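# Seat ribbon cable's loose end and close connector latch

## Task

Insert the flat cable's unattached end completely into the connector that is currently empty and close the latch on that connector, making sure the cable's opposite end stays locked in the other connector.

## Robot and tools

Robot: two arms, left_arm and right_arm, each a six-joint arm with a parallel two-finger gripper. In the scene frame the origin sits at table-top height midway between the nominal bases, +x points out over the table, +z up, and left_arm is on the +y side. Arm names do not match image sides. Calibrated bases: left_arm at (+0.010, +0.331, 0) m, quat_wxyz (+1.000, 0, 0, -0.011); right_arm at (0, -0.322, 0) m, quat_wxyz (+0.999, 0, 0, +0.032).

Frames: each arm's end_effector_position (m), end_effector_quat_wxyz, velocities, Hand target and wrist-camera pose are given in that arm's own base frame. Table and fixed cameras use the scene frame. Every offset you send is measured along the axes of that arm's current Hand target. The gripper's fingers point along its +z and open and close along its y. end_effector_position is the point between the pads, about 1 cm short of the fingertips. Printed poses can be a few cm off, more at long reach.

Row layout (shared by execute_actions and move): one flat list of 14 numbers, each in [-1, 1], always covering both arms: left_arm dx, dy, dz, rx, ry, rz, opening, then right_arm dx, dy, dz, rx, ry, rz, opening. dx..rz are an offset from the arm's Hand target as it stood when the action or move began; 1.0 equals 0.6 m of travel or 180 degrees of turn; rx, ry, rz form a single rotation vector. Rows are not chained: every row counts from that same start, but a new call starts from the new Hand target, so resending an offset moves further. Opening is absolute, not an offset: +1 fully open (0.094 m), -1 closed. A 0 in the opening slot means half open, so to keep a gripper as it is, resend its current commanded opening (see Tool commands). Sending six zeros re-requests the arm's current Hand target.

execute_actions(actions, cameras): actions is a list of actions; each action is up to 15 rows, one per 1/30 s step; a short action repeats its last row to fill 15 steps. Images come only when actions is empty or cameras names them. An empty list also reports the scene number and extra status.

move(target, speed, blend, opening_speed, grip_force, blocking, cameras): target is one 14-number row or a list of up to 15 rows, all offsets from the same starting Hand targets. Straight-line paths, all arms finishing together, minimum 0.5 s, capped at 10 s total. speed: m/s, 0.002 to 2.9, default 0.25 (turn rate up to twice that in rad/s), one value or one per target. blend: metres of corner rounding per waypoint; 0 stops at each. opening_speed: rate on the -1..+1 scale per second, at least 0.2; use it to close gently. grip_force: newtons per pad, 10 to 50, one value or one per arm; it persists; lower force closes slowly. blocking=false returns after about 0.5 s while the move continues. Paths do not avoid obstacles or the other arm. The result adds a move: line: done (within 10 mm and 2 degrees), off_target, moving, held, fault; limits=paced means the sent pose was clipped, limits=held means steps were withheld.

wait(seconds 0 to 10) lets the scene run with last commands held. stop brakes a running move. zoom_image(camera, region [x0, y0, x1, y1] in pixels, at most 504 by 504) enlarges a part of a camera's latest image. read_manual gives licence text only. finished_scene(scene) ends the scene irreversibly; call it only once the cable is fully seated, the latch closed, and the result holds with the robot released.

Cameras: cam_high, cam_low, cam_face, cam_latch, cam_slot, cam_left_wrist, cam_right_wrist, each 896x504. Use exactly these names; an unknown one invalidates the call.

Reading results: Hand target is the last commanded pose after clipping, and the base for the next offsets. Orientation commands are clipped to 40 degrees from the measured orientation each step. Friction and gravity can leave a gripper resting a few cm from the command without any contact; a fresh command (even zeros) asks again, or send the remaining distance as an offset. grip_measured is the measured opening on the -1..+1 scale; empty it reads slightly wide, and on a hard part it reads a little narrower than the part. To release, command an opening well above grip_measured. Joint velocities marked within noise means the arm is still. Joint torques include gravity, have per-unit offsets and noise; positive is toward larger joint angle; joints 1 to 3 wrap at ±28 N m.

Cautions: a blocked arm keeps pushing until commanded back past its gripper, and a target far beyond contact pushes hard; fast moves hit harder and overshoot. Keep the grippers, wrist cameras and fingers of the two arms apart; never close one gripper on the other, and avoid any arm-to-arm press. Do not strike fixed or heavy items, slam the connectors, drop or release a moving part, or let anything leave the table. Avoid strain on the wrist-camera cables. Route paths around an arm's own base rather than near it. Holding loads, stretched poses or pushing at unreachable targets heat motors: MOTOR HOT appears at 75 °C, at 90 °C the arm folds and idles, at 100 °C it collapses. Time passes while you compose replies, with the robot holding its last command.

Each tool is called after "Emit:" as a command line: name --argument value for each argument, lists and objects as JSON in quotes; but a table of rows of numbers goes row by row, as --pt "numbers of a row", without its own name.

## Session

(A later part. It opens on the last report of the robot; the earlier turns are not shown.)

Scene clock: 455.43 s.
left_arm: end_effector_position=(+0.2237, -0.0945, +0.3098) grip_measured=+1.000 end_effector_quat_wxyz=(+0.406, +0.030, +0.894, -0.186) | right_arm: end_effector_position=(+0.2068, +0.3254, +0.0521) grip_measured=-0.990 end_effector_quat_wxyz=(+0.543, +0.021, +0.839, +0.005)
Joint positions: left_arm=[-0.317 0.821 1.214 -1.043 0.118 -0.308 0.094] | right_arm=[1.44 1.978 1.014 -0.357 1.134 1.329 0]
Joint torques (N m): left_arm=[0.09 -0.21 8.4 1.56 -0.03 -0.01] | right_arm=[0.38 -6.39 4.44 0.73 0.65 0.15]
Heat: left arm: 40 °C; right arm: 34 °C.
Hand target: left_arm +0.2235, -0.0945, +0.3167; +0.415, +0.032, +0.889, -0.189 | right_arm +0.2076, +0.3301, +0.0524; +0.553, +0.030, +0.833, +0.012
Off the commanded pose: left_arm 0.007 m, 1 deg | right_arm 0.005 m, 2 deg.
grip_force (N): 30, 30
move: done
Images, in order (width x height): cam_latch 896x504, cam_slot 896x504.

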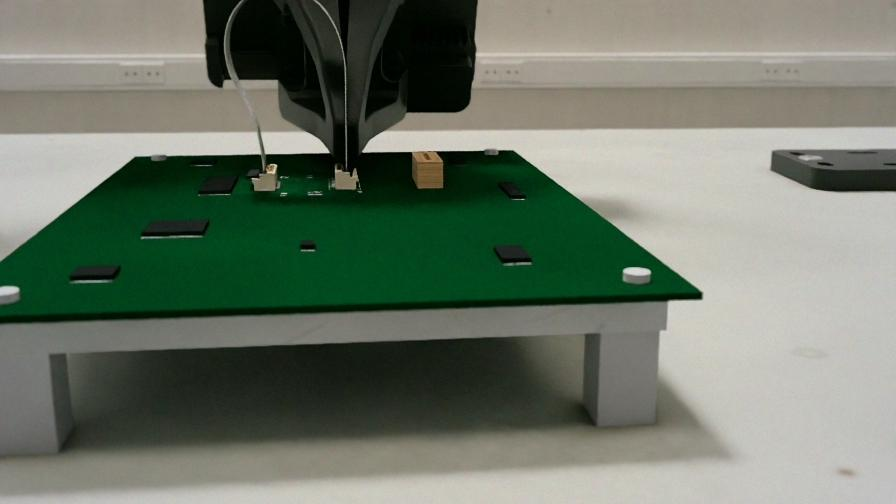

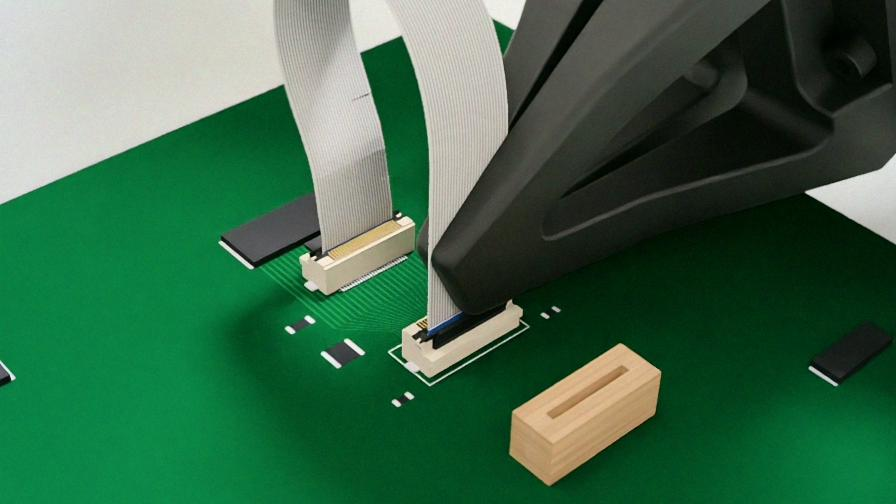

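Emit:
move --target '[0,0,0,0,0,0,1,0.0031,-0.0002,0.0013,0,0,0,-1]' --speed 0.02 --cameras '["cam_latch","cam_slot"]'

Emit:
zoom_image --camera "cam_slot" --region '[390, 250, 530, 390]'

Emit:
zoom_image --camera "cam_latch" --region '[325, 145, 385, 205]'

Scene clock: 457.13 s.
left_arm: end_effector_position=(+0.2237, -0.0945, +0.3098) grip_measured=+1.000 end_effector_quat_wxyz=(+0.406, +0.030, +0.894, -0.186) | right_arm: end_effector_position=(+0.2068, +0.3256, +0.0520) grip_measured=-0.990 end_effector_quat_wxyz=(+0.546, +0.020, +0.838, +0.004)
Joint positions: left_arm=[-0.317 0.821 1.214 -1.043 0.118 -0.308 0.094] | right_arm=[1.441 1.981 1.014 -0.354 1.14 1.329 0]
Joint torques (N m): left_arm=[-0.01 -0.14 8.4 1.61 -0.06 0.02] | right_arm=[0.24 -6.3 4.26 0.76 0.6 0.15]
Heat: left arm: 40 °C; right arm: 34 °C.
Hand target: left_arm +0.2235, -0.0945, +0.3167; +0.415, +0.032, +0.889, -0.189 | right_arm +0.2076, +0.3301, +0.0505; +0.553, +0.030, +0.833, +0.012
Off the commanded pose: left_arm 0.007 m, 1 deg | right_arm 0.005 m, 2 deg.
grip_force (N): 30, 30
move: done
Images, in order (width x height): cam_latch 896x504, cam_slot 896x504.

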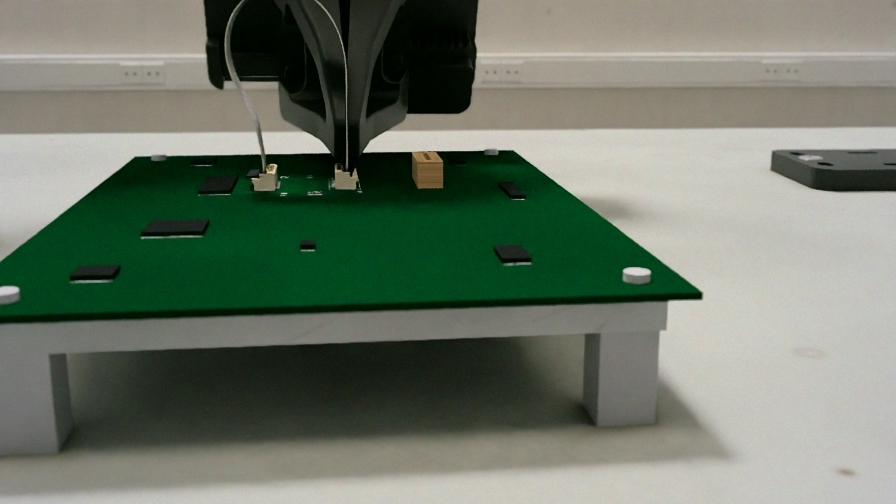

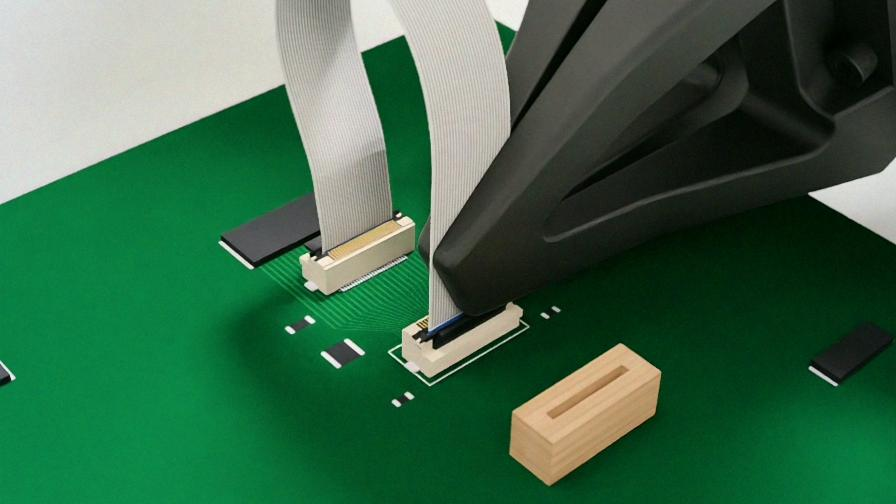

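Scaled by 3.600 from the camera's 896x504 image, which has a finer 1280x720 frame.

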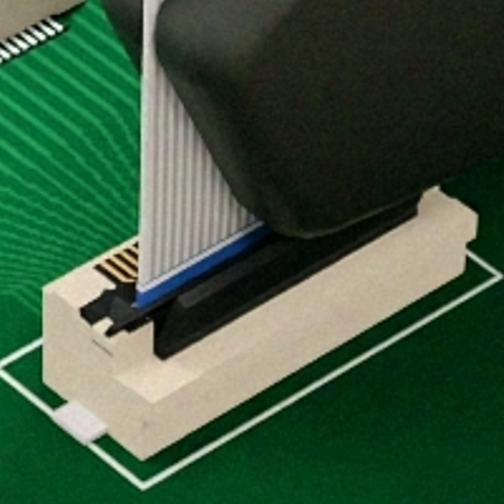

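Scaled by 8.400 from the camera's 896x504 image, which has a finer 1280x720 frame.

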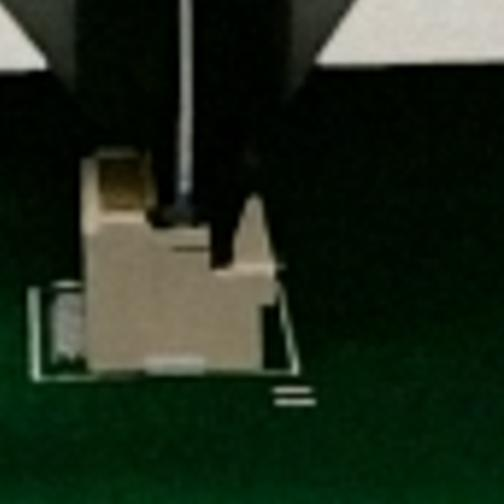

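Emit:
zoom_image --camera "cam_slot" --region '[290, 180, 430, 320]'

Emit:
zoom_image --camera "cam_slot" --region '[400, 280, 480, 360]'

Scaled by 3.600 from the camera's 896x504 image, which has a finer 1280x720 frame.

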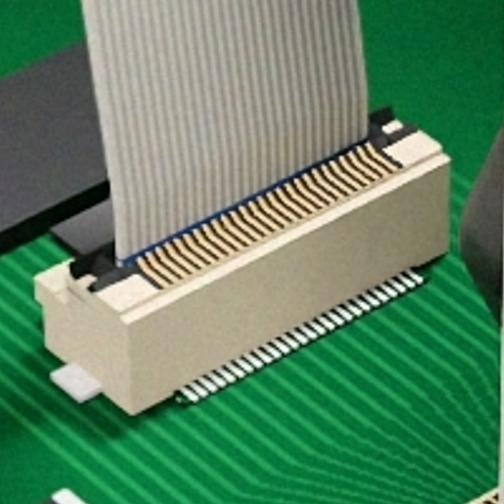

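Scaled by 6.300 from the camera's 896x504 image, which has a finer 1280x720 frame.

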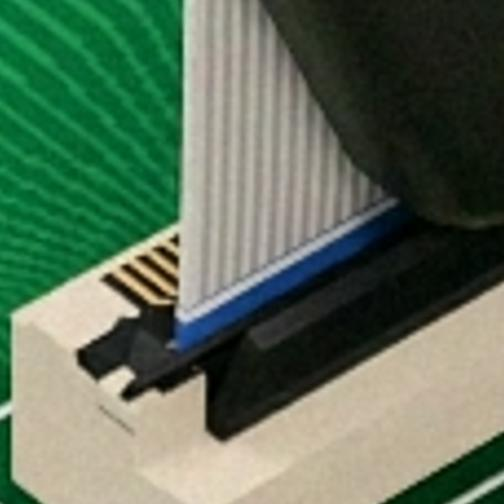

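Emit:
move --pt "0 0 0 0 0 0 1 -0.006 0.0004 -0.0026 0 0 0 -1" --pt "0 0 0 0 0 0 1 -0.006 0.0004 -0.0026 0 0 0 -0.65" --speed 0.03 --opening_speed 0.4 --cameras '["cam_latch","cam_slot"]'

Emit:
zoom_image --camera "cam_slot" --region '[390, 250, 530, 390]'

Emit:
zoom_image --camera "cam_latch" --region '[325, 145, 385, 205]'

Scene clock: 462.57 s.
left_arm: end_effector_position=(+0.2237, -0.0945, +0.3098) grip_measured=+1.000 end_effector_quat_wxyz=(+0.406, +0.030, +0.894, -0.186) | right_arm: end_effector_position=(+0.2060, +0.3261, +0.0504) grip_measured=-0.652 end_effector_quat_wxyz=(+0.542, +0.020, +0.840, +0.005)
Joint positions: left_arm=[-0.317 0.821 1.214 -1.043 0.118 -0.308 0.094] | right_arm=[1.441 1.981 1.014 -0.354 1.13 1.329 0.016]
Joint torques (N m): left_arm=[0.13 -0.21 8.29 1.58 -0.02 0] | right_arm=[0.25 -7.06 4.6 0.64 0.68 0.14]
Heat: left arm: 40 °C; right arm: 33 °C.
Hand target: left_arm +0.2235, -0.0945, +0.3167; +0.415, +0.032, +0.889, -0.189 | right_arm +0.2076, +0.3301, +0.0545; +0.553, +0.030, +0.833, +0.013
Off the commanded pose: left_arm 0.007 m, 1 deg | right_arm 0.006 m, 2 deg.
grip_force (N): 30, 30
move: done
Images, in order (width x height): cam_latch 896x504, cam_slot 896x504.

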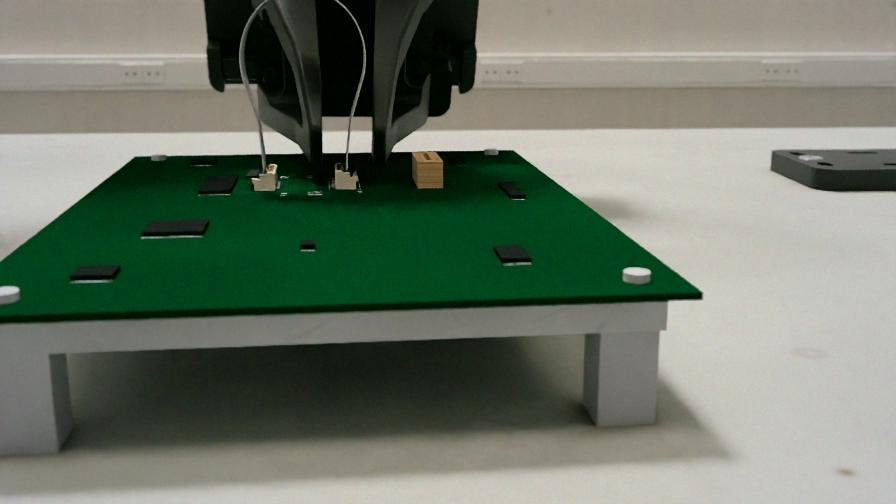

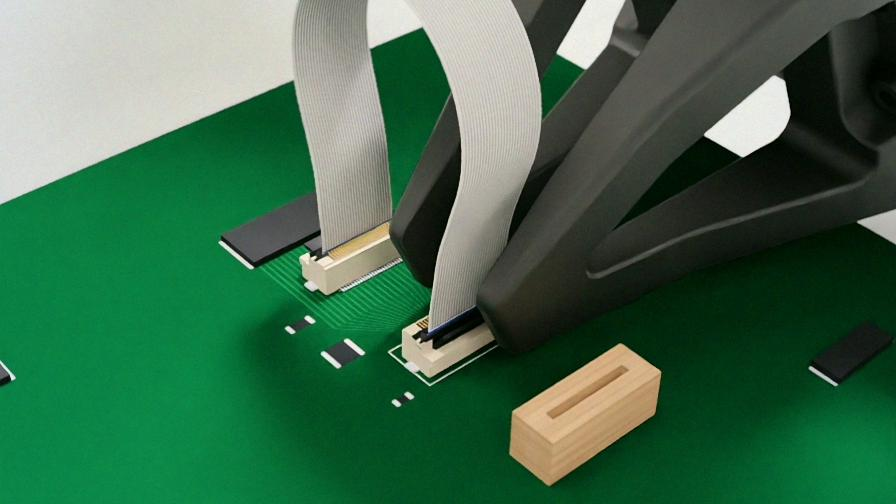

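Scaled by 3.600 from the camera's 896x504 image, which has a finer 1280x720 frame.

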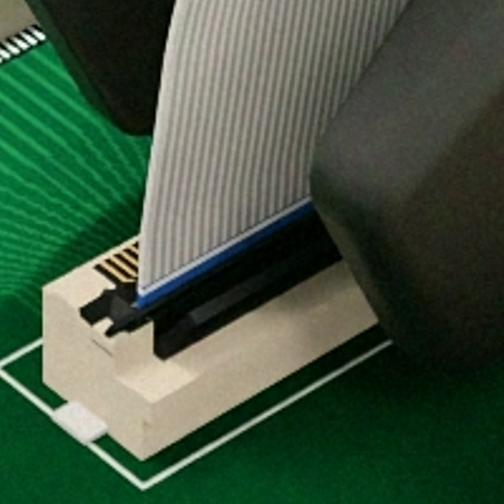

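Scaled by 8.400 from the camera's 896x504 image, which has a finer 1280x720 frame.

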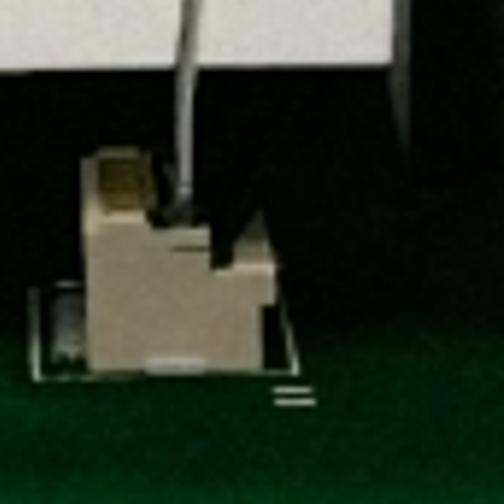

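Emit:
zoom_image --camera "cam_slot" --region '[400, 280, 480, 360]'

Emit:
wait --seconds 0 --cameras '["cam_face"]'

Scaled by 6.300 from the camera's 896x504 image, which has a finer 1280x720 frame.

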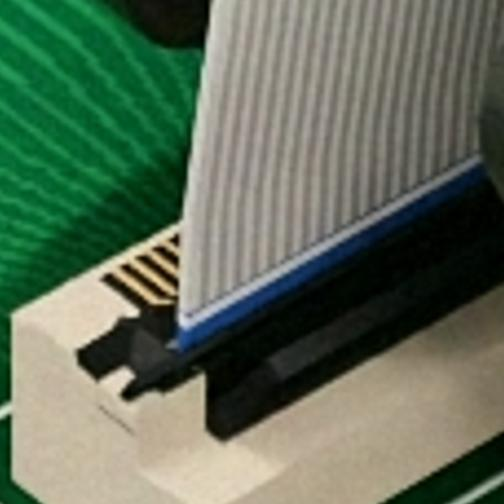

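Scene clock: 463.77 s.
left_arm: end_effector_position=(+0.2237, -0.0945, +0.3098) grip_measured=+1.000 end_effector_quat_wxyz=(+0.406, +0.030, +0.894, -0.186) | right_arm: end_effector_position=(+0.2060, +0.3262, +0.0503) grip_measured=-0.652 end_effector_quat_wxyz=(+0.541, +0.020, +0.841, +0.005)
Joint positions: left_arm=[-0.317 0.821 1.214 -1.043 0.118 -0.308 0.094] | right_arm=[1.441 1.981 1.014 -0.354 1.13 1.329 0.016]
Joint torques (N m): left_arm=[0.09 -0.29 8.31 1.58 -0.03 0.01] | right_arm=[0.27 -7.05 4.63 0.63 0.69 0.14]
Heat: left arm: 40 °C; right arm: 33 °C.
Hand target: left_arm +0.2235, -0.0945, +0.3167; +0.415, +0.032, +0.889, -0.189 | right_arm +0.2075, +0.3302, +0.0544; +0.553, +0.030, +0.833, +0.013
Tool commands: left_gripper/opening=+1.0 right_gripper/opening=-0.65
Off the commanded pose: left_arm 0.007 m, 1 deg | right_arm 0.006 m, 2 deg.
grip_force (N): 30, 30
Images, in order (width x height): cam_face 896x504.

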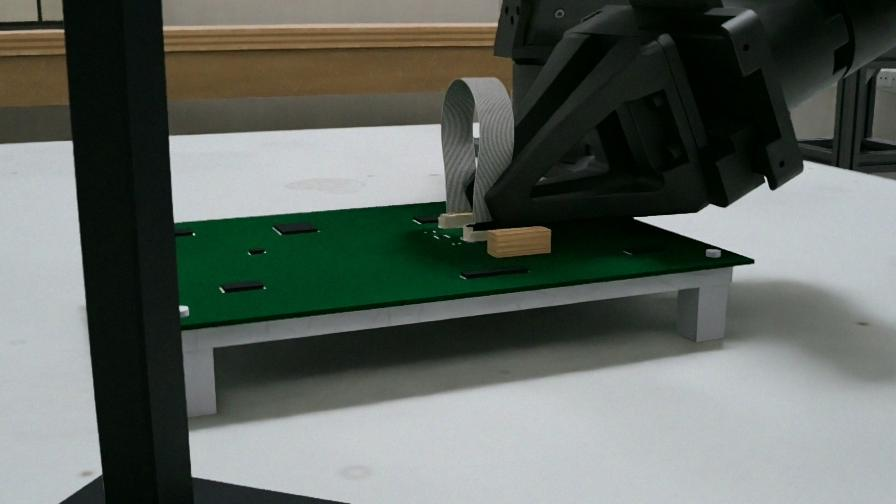

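Emit:
move --target '[0,0,0,0,0,0,1,-0.0153,0.0009,-0.0065,0,0,0,-0.65]' --speed 0.04

Scene clock: 466.53 s.
left_arm: end_effector_position=(+0.2237, -0.0945, +0.3098) grip_measured=+1.000 end_effector_quat_wxyz=(+0.406, +0.030, +0.894, -0.186) | right_arm: end_effector_position=(+0.2057, +0.3238, +0.0497) grip_measured=-0.652 end_effector_quat_wxyz=(+0.541, +0.015, +0.841, -0.001)
Joint positions: left_arm=[-0.317 0.821 1.214 -1.043 0.118 -0.308 0.094] | right_arm=[1.441 1.981 1.014 -0.37 1.13 1.329 0.016]
Joint torques (N m): left_arm=[0.05 -0.31 8.23 1.59 -0.01 0.03] | right_arm=[0.24 -8.92 5.53 0.43 0.7 0.14]
Heat: left arm: 40 °C; right arm: 33 °C.
Hand target: left_arm +0.2235, -0.0945, +0.3167; +0.415, +0.032, +0.889, -0.189 | right_arm +0.2075, +0.3302, +0.0645; +0.553, +0.030, +0.833, +0.013
Off the commanded pose: left_arm 0.007 m, 1 deg | right_arm 0.016 m, 3 deg.
grip_force (N): 30, 30
move: off_target (right_arm)

Emit:
move --target '[0,0,0,0,0,0,1,-0.0092,0.0005,-0.0039,0,0,0,-0.65]' --speed 0.04 --cameras '["cam_latch"]'

Scene clock: 468.47 s.
left_arm: end_effector_position=(+0.2237, -0.0945, +0.3098) grip_measured=+1.000 end_effector_quat_wxyz=(+0.406, +0.030, +0.894, -0.186) | right_arm: end_effector_position=(+0.2057, +0.3240, +0.0514) grip_measured=-0.652 end_effector_quat_wxyz=(+0.540, +0.012, +0.842, -0.006)
Joint positions: left_arm=[-0.317 0.821 1.214 -1.043 0.118 -0.308 0.094] | right_arm=[1.441 1.981 1.025 -0.393 1.129 1.329 0.016]
Joint torques (N m): left_arm=[0.08 -0.23 8.29 1.58 -0.06 0.03] | right_arm=[0.24 -10.09 5.29 0.41 0.7 0.14]
Heat: left arm: 40 °C; right arm: 33 °C.
Hand target: left_arm +0.2235, -0.0945, +0.3167; +0.415, +0.032, +0.889, -0.189 | right_arm +0.2075, +0.3301, +0.0704; +0.553, +0.030, +0.833, +0.013
Off the commanded pose: left_arm 0.007 m, 1 deg | right_arm 0.020 m, 4 deg.
grip_force (N): 30, 30
move: off_target (right_arm)
Images, in order (width x height): cam_latch 896x504.

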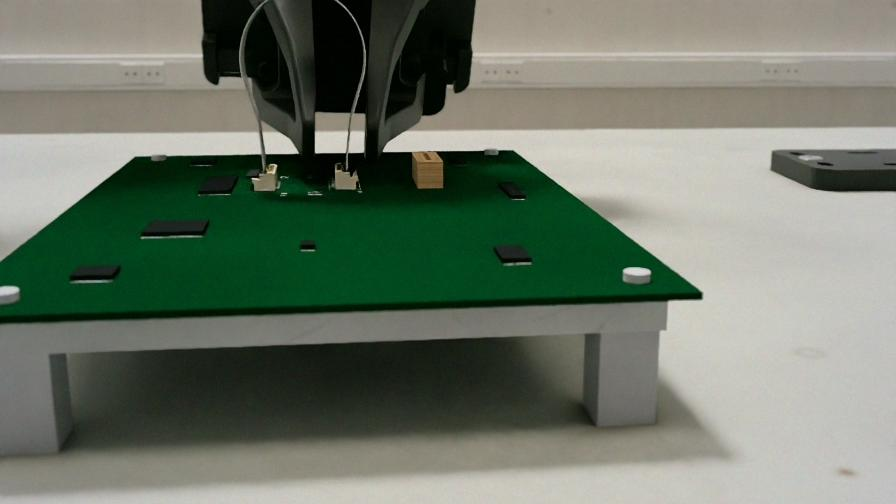

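Emit:
move --target '[0,0,0,0,0,0,1,-0.0059,0.0037,-0.0026,0,0,0,-0.65]' --speed 0.04 --cameras '["cam_latch"]'

Scene clock: 470.00 s.
left_arm: end_effector_position=(+0.2237, -0.0945, +0.3098) grip_measured=+1.000 end_effector_quat_wxyz=(+0.406, +0.030, +0.894, -0.186) | right_arm: end_effector_position=(+0.2059, +0.3259, +0.0542) grip_measured=-0.652 end_effector_quat_wxyz=(+0.540, +0.011, +0.842, -0.008)
Joint positions: left_arm=[-0.317 0.821 1.214 -1.043 0.118 -0.308 0.094] | right_arm=[1.441 1.981 1.041 -0.413 1.129 1.33 0.016]
Joint torques (N m): left_arm=[-0.02 -0.21 8.31 1.61 -0.04 0.04] | right_arm=[0.29 -10.36 5.33 0.42 0.7 0.15]
Heat: left arm: 40 °C; right arm: 33 °C.
Hand target: left_arm +0.2235, -0.0945, +0.3167; +0.415, +0.032, +0.889, -0.189 | right_arm +0.2075, +0.3322, +0.0745; +0.553, +0.030, +0.833, +0.013
Off the commanded pose: left_arm 0.007 m, 1 deg | right_arm 0.021 m, 4 deg.
grip_force (N): 30, 30
move: off_target (right_arm)
Images, in order (width x height): cam_latch 896x504.

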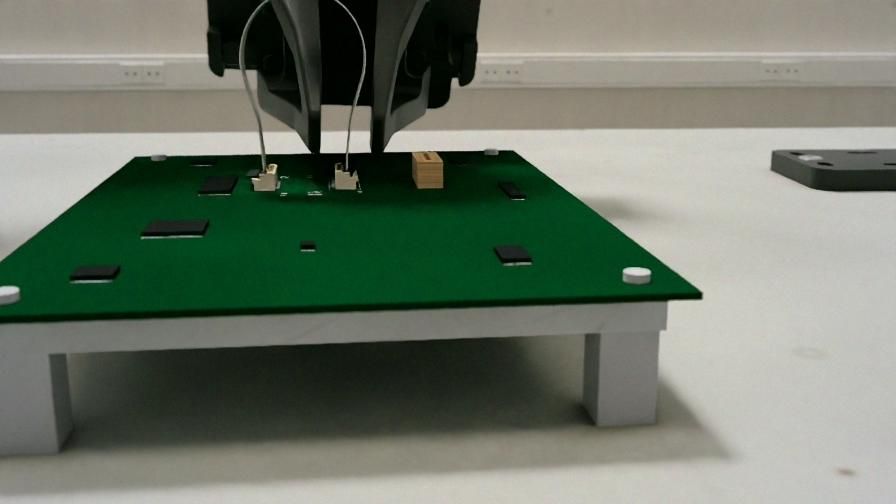

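Emit:
move --target '[0,0,0,0,0,0,1,0,0,0,0,0,0,-1]' --opening_speed 0.4 --cameras '["cam_latch","cam_slot"]'

Emit:
zoom_image --camera "cam_slot" --region '[390, 250, 530, 390]'

Emit:
zoom_image --camera "cam_latch" --region '[325, 145, 385, 205]'

Scene clock: 472.53 s.
left_arm: end_effector_position=(+0.2237, -0.0945, +0.3098) grip_measured=+1.000 end_effector_quat_wxyz=(+0.406, +0.030, +0.894, -0.186) | right_arm: end_effector_position=(+0.2059, +0.3258, +0.0542) grip_measured=-0.990 end_effector_quat_wxyz=(+0.540, +0.011, +0.842, -0.008)
Joint positions: left_arm=[-0.317 0.821 1.214 -1.043 0.118 -0.308 0.094] | right_arm=[1.441 1.981 1.041 -0.414 1.129 1.331 0]
Joint torques (N m): left_arm=[0.08 -0.18 8.17 1.62 -0.02 0.03] | right_arm=[0.28 -10.36 5.31 0.42 0.7 0.14]
Heat: left arm: 40 °C; right arm: 34 °C.
Hand target: left_arm +0.2235, -0.0945, +0.3167; +0.415, +0.032, +0.889, -0.189 | right_arm +0.2075, +0.3322, +0.0745; +0.553, +0.030, +0.833, +0.013
Off the commanded pose: left_arm 0.007 m, 1 deg | right_arm 0.021 m, 4 deg.
grip_force (N): 30, 30
move: off_target (right_arm)
Images, in order (width x height): cam_latch 896x504, cam_slot 896x504.

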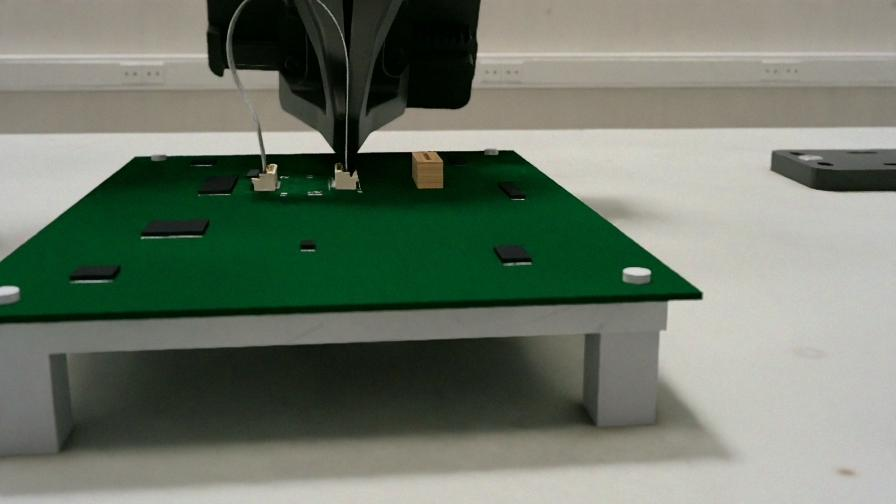

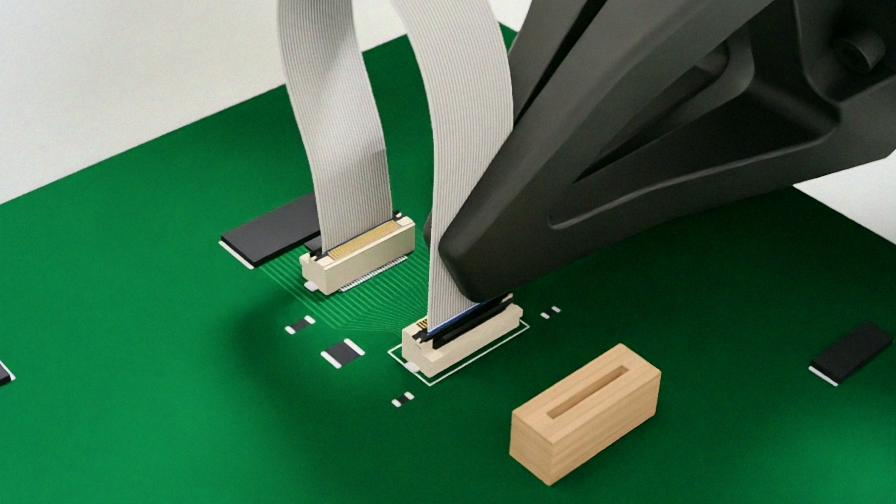

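Scaled by 3.600 from the camera's 896x504 image, which has a finer 1280x720 frame.

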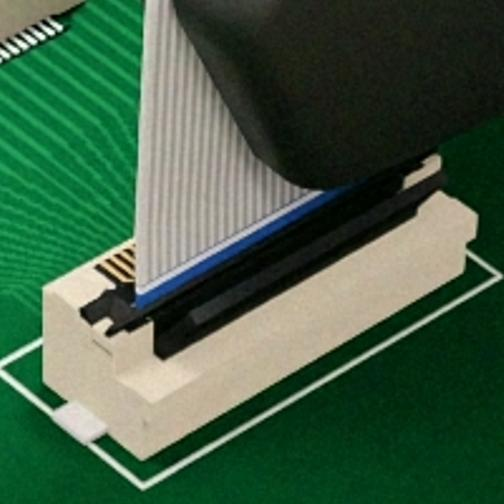

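Scaled by 8.400 from the camera's 896x504 image, which has a finer 1280x720 frame.

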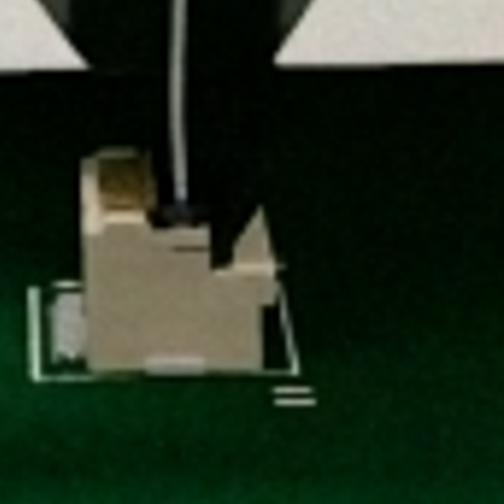

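Emit:
move --target '[0,0,0,0,0,0,1,0.0182,-0.0044,0.0078,0,0,0,-1]' --speed 0.03 --cameras '["cam_latch","cam_slot"]'

Emit:
zoom_image --camera "cam_slot" --region '[390, 250, 530, 390]'

Emit:
zoom_image --camera "cam_latch" --region '[325, 145, 385, 205]'

Scene clock: 474.97 s.
left_arm: end_effector_position=(+0.2237, -0.0945, +0.3098) grip_measured=+1.000 end_effector_quat_wxyz=(+0.406, +0.030, +0.894, -0.186) | right_arm: end_effector_position=(+0.2060, +0.3263, +0.0543) grip_measured=-0.990 end_effector_quat_wxyz=(+0.540, +0.013, +0.842, -0.006)
Joint positions: left_arm=[-0.317 0.821 1.214 -1.043 0.118 -0.308 0.094] | right_arm=[1.441 1.981 1.041 -0.411 1.129 1.332 0]
Joint torques (N m): left_arm=[-0.02 -0.35 8.17 1.6 -0.01 0.01] | right_arm=[0.25 -8.5 3.49 0.79 0.7 0.16]
Heat: left arm: 40 °C; right arm: 34 °C.
Hand target: left_arm +0.2235, -0.0945, +0.3167; +0.415, +0.032, +0.889, -0.189 | right_arm +0.2075, +0.3302, +0.0625; +0.553, +0.030, +0.833, +0.013
Off the commanded pose: left_arm 0.007 m, 1 deg | right_arm 0.009 m, 3 deg.
grip_force (N): 30, 30
move: off_target (right_arm)
Images, in order (width x height): cam_latch 896x504, cam_slot 896x504.

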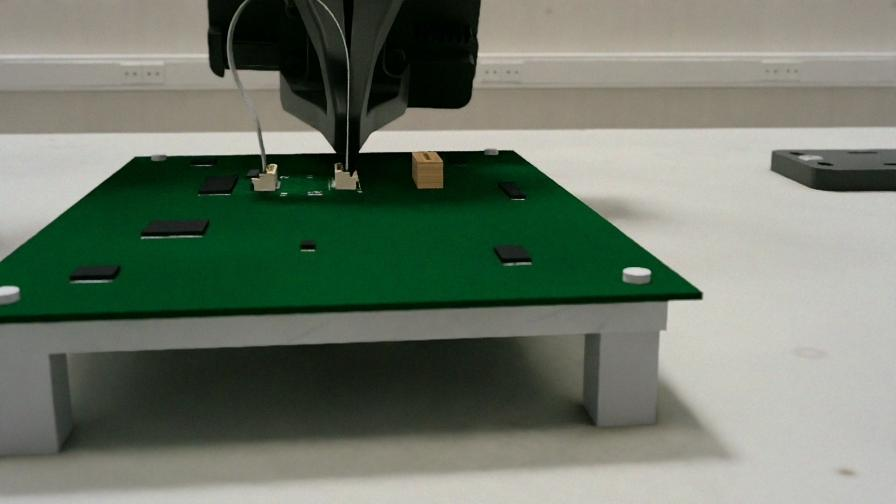

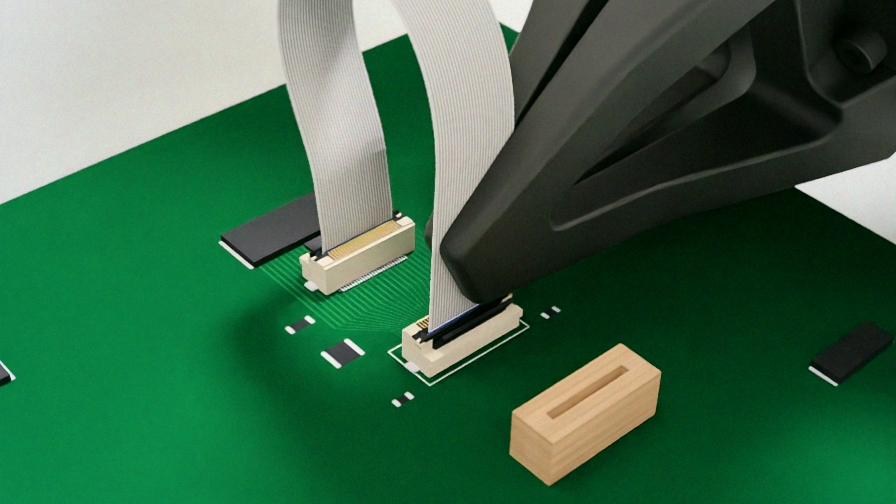

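Scaled by 3.600 from the camera's 896x504 image, which has a finer 1280x720 frame.

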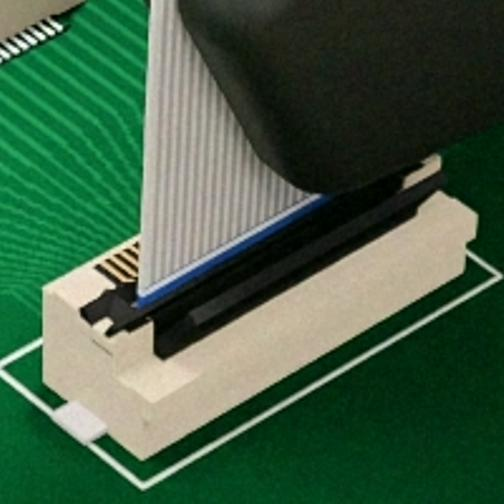

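Scaled by 8.400 from the camera's 896x504 image, which has a finer 1280x720 frame.

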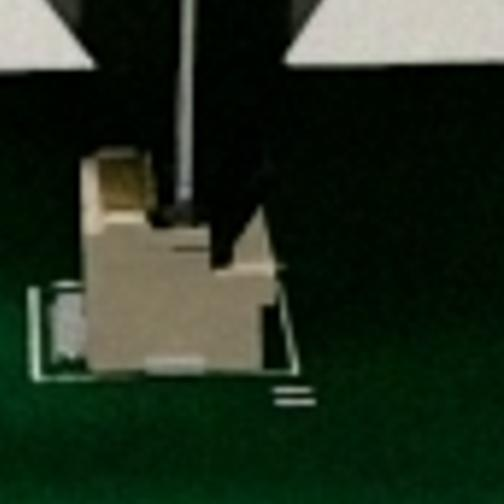

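Emit:
move --pt "0 0 0 0 0 0 1 0.0063 0.0021 0.0026 0 0 0 -1" --pt "0 0 0 0 0 0 1 0.0110 0.0018 0.0045 0 0 0 -1" --speed 0.03 --cameras '["cam_latch","cam_slot"]'

Emit:
zoom_image --camera "cam_slot" --region '[390, 250, 530, 390]'

Emit:
zoom_image --camera "cam_latch" --region '[325, 145, 385, 205]'

Scene clock: 477.37 s.
left_arm: end_effector_position=(+0.2237, -0.0945, +0.3098) grip_measured=+1.000 end_effector_quat_wxyz=(+0.406, +0.030, +0.894, -0.186) | right_arm: end_effector_position=(+0.2060, +0.3267, +0.0543) grip_measured=-0.990 end_effector_quat_wxyz=(+0.540, +0.015, +0.842, -0.005)
Joint positions: left_arm=[-0.317 0.821 1.214 -1.043 0.118 -0.308 0.094] | right_arm=[1.441 1.981 1.041 -0.408 1.129 1.335 0]
Joint torques (N m): left_arm=[0.1 -0.12 8.4 1.61 -0.02 -0.01] | right_arm=[0.32 -6.87 3.49 0.95 0.7 0.17]
Heat: left arm: 40 °C; right arm: 34 °C.
Hand target: left_arm +0.2235, -0.0945, +0.3167; +0.415, +0.032, +0.889, -0.189 | right_arm +0.2075, +0.3317, +0.0554; +0.553, +0.030, +0.833, +0.013
Off the commanded pose: left_arm 0.007 m, 1 deg | right_arm 0.005 m, 3 deg.
grip_force (N): 30, 30
move: off_target (right_arm)
Images, in order (width x height): cam_latch 896x504, cam_slot 896x504.

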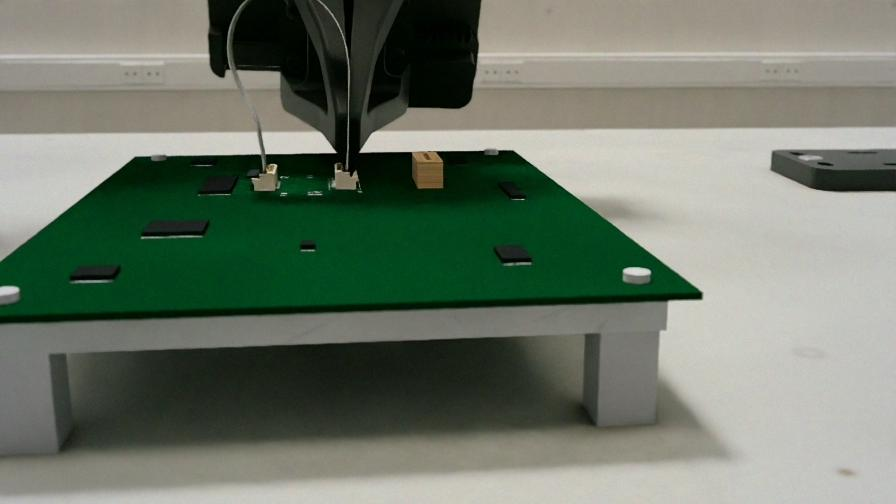

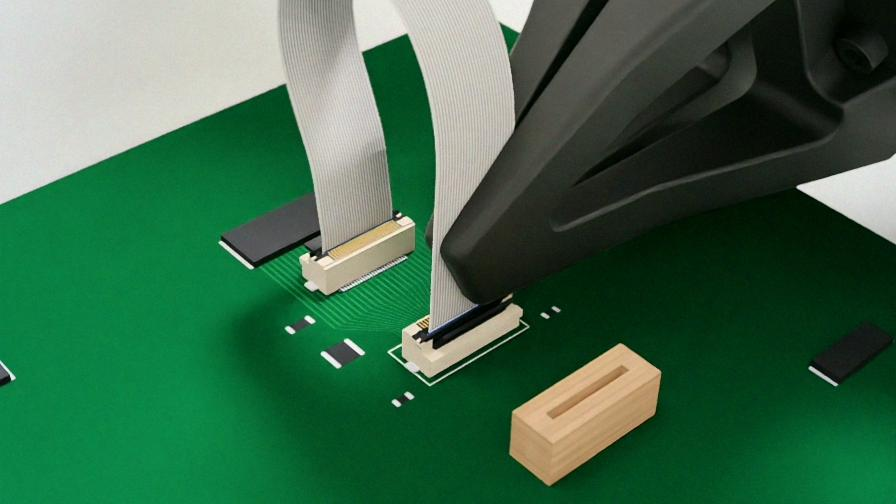

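Scaled by 3.600 from the camera's 896x504 image, which has a finer 1280x720 frame.

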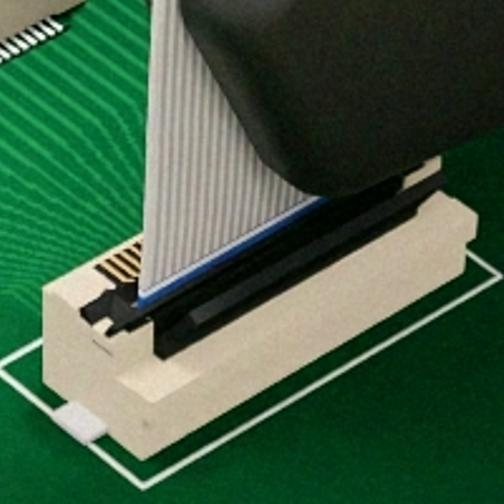

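Scaled by 8.400 from the camera's 896x504 image, which has a finer 1280x720 frame.

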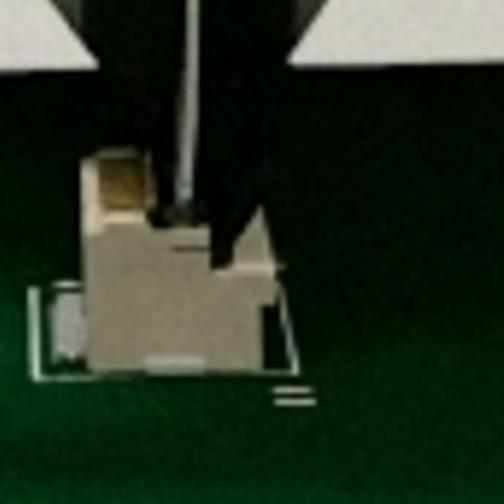

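Push on.

Emit:
move --pt "0 0 0 0 0 0 1 0.0031 -0.0002 0.0013 0 0 0 -1" --pt "0 0 0 0 0 0 1 0.0062 -0.0004 0.0026 0 0 0 -1" --speed 0.02 --cameras '["cam_latch","cam_slot"]'

Emit:
zoom_image --camera "cam_slot" --region '[390, 250, 530, 390]'

Emit:
zoom_image --camera "cam_latch" --region '[325, 145, 385, 205]'

Scene clock: 479.43 s.
left_arm: end_effector_position=(+0.2237, -0.0945, +0.3098) grip_measured=+1.000 end_effector_quat_wxyz=(+0.406, +0.030, +0.894, -0.186) | right_arm: end_effector_position=(+0.2059, +0.3268, +0.0540) grip_measured=-0.990 end_effector_quat_wxyz=(+0.543, +0.015, +0.840, -0.005)
Joint positions: left_arm=[-0.317 0.821 1.214 -1.043 0.118 -0.308 0.094] | right_arm=[1.443 1.986 1.041 -0.405 1.136 1.337 0]
Joint torques (N m): left_arm=[0.09 -0.12 8.2 1.55 -0.02 0.04] | right_arm=[0.17 -6.45 3.21 1.04 0.63 0.16]
Heat: left arm: 40 °C; right arm: 34 °C.
Hand target: left_arm +0.2235, -0.0945, +0.3167; +0.415, +0.032, +0.889, -0.189 | right_arm +0.2074, +0.3317, +0.0514; +0.553, +0.030, +0.833, +0.013
Off the commanded pose: left_arm 0.007 m, 1 deg | right_arm 0.006 m, 3 deg.
grip_force (N): 30, 30
move: off_target (right_arm)
Images, in order (width x height): cam_latch 896x504, cam_slot 896x504.

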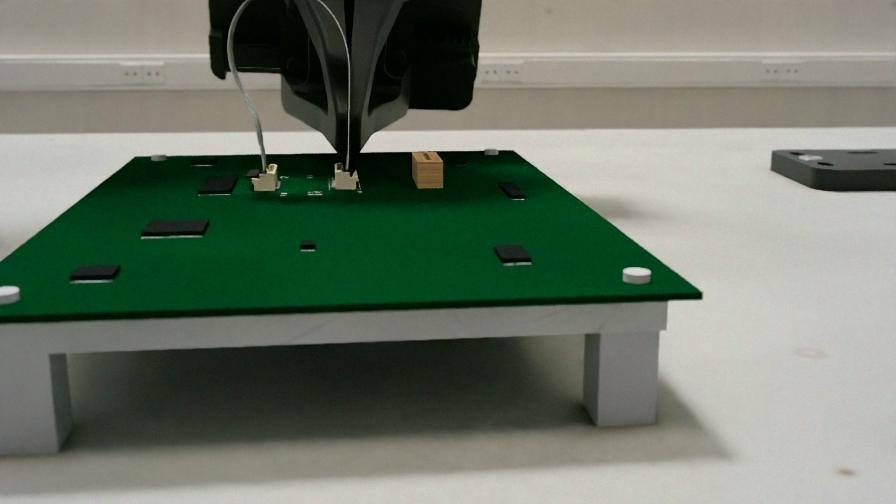

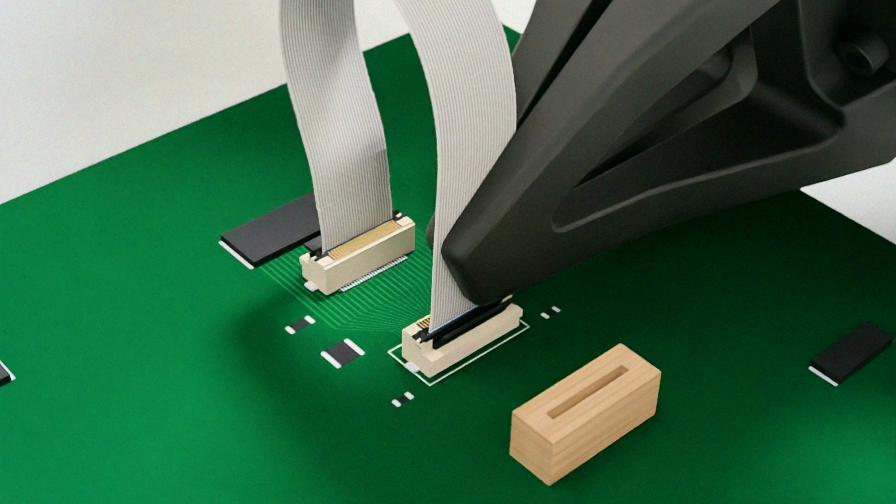

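Scaled by 3.600 from the camera's 896x504 image, which has a finer 1280x720 frame.

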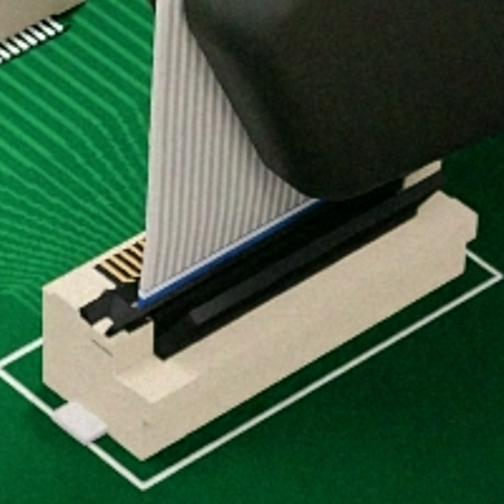

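Scaled by 8.400 from the camera's 896x504 image, which has a finer 1280x720 frame.

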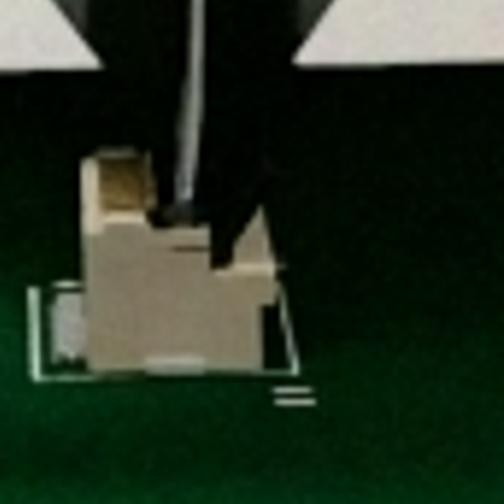

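Emit:
move --target '[0,0,0,0,0,0,1,0.0046,0.0003,0.0020,0,0,0,-1]' --speed 0.02 --cameras '["cam_latch","cam_slot"]'

Emit:
zoom_image --camera "cam_slot" --region '[390, 250, 530, 390]'

Emit:
zoom_image --camera "cam_latch" --region '[325, 145, 385, 205]'

Scene clock: 482.73 s.
left_arm: end_effector_position=(+0.2237, -0.0945, +0.3098) grip_measured=+1.000 end_effector_quat_wxyz=(+0.406, +0.030, +0.894, -0.186) | right_arm: end_effector_position=(+0.2058, +0.3269, +0.0535) grip_measured=-0.990 end_effector_quat_wxyz=(+0.547, +0.014, +0.837, -0.007)
Joint positions: left_arm=[-0.317 0.821 1.214 -1.043 0.118 -0.308 0.094] | right_arm=[1.446 1.993 1.041 -0.402 1.146 1.339 0]
Joint torques (N m): left_arm=[-0.12 -0.1 8.25 1.6 -0.05 0] | right_arm=[-0.06 -6.24 3.11 1.09 0.55 0.15]
Heat: left arm: 40 °C; right arm: 33 °C.
Hand target: left_arm +0.2235, -0.0945, +0.3167; +0.415, +0.032, +0.889, -0.189 | right_arm +0.2074, +0.3320, +0.0482; +0.553, +0.030, +0.833, +0.012
Off the commanded pose: left_arm 0.007 m, 1 deg | right_arm 0.007 m, 3 deg.
grip_force (N): 30, 30
move: off_target (right_arm)
Images, in order (width x height): cam_latch 896x504, cam_slot 896x504.

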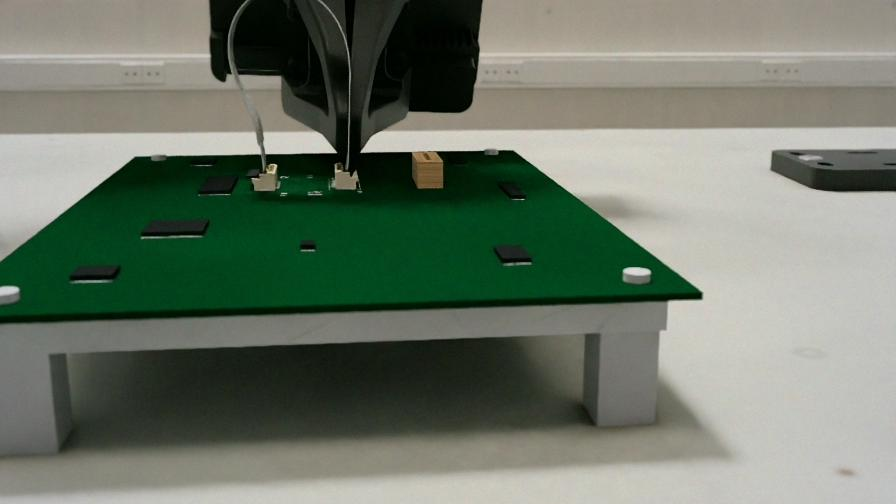

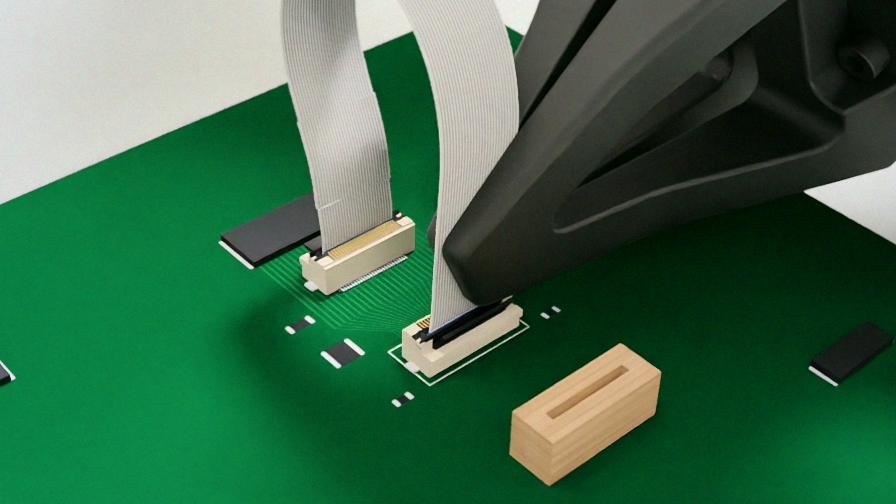

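Scaled by 3.600 from the camera's 896x504 image, which has a finer 1280x720 frame.

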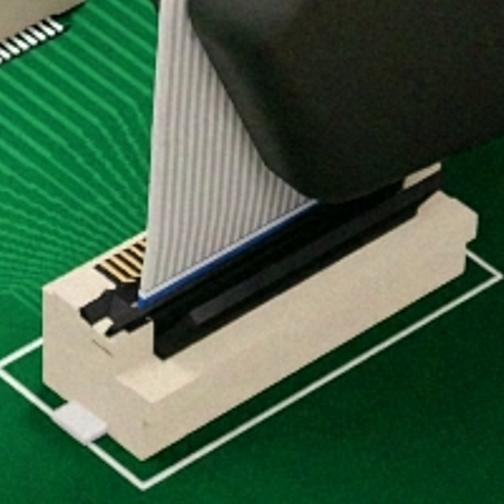

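Scaled by 8.400 from the camera's 896x504 image, which has a finer 1280x720 frame.

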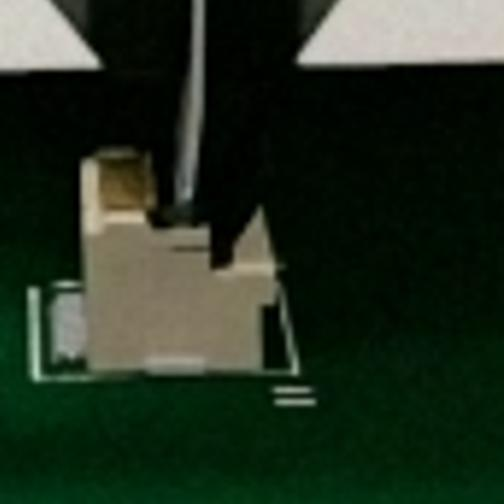

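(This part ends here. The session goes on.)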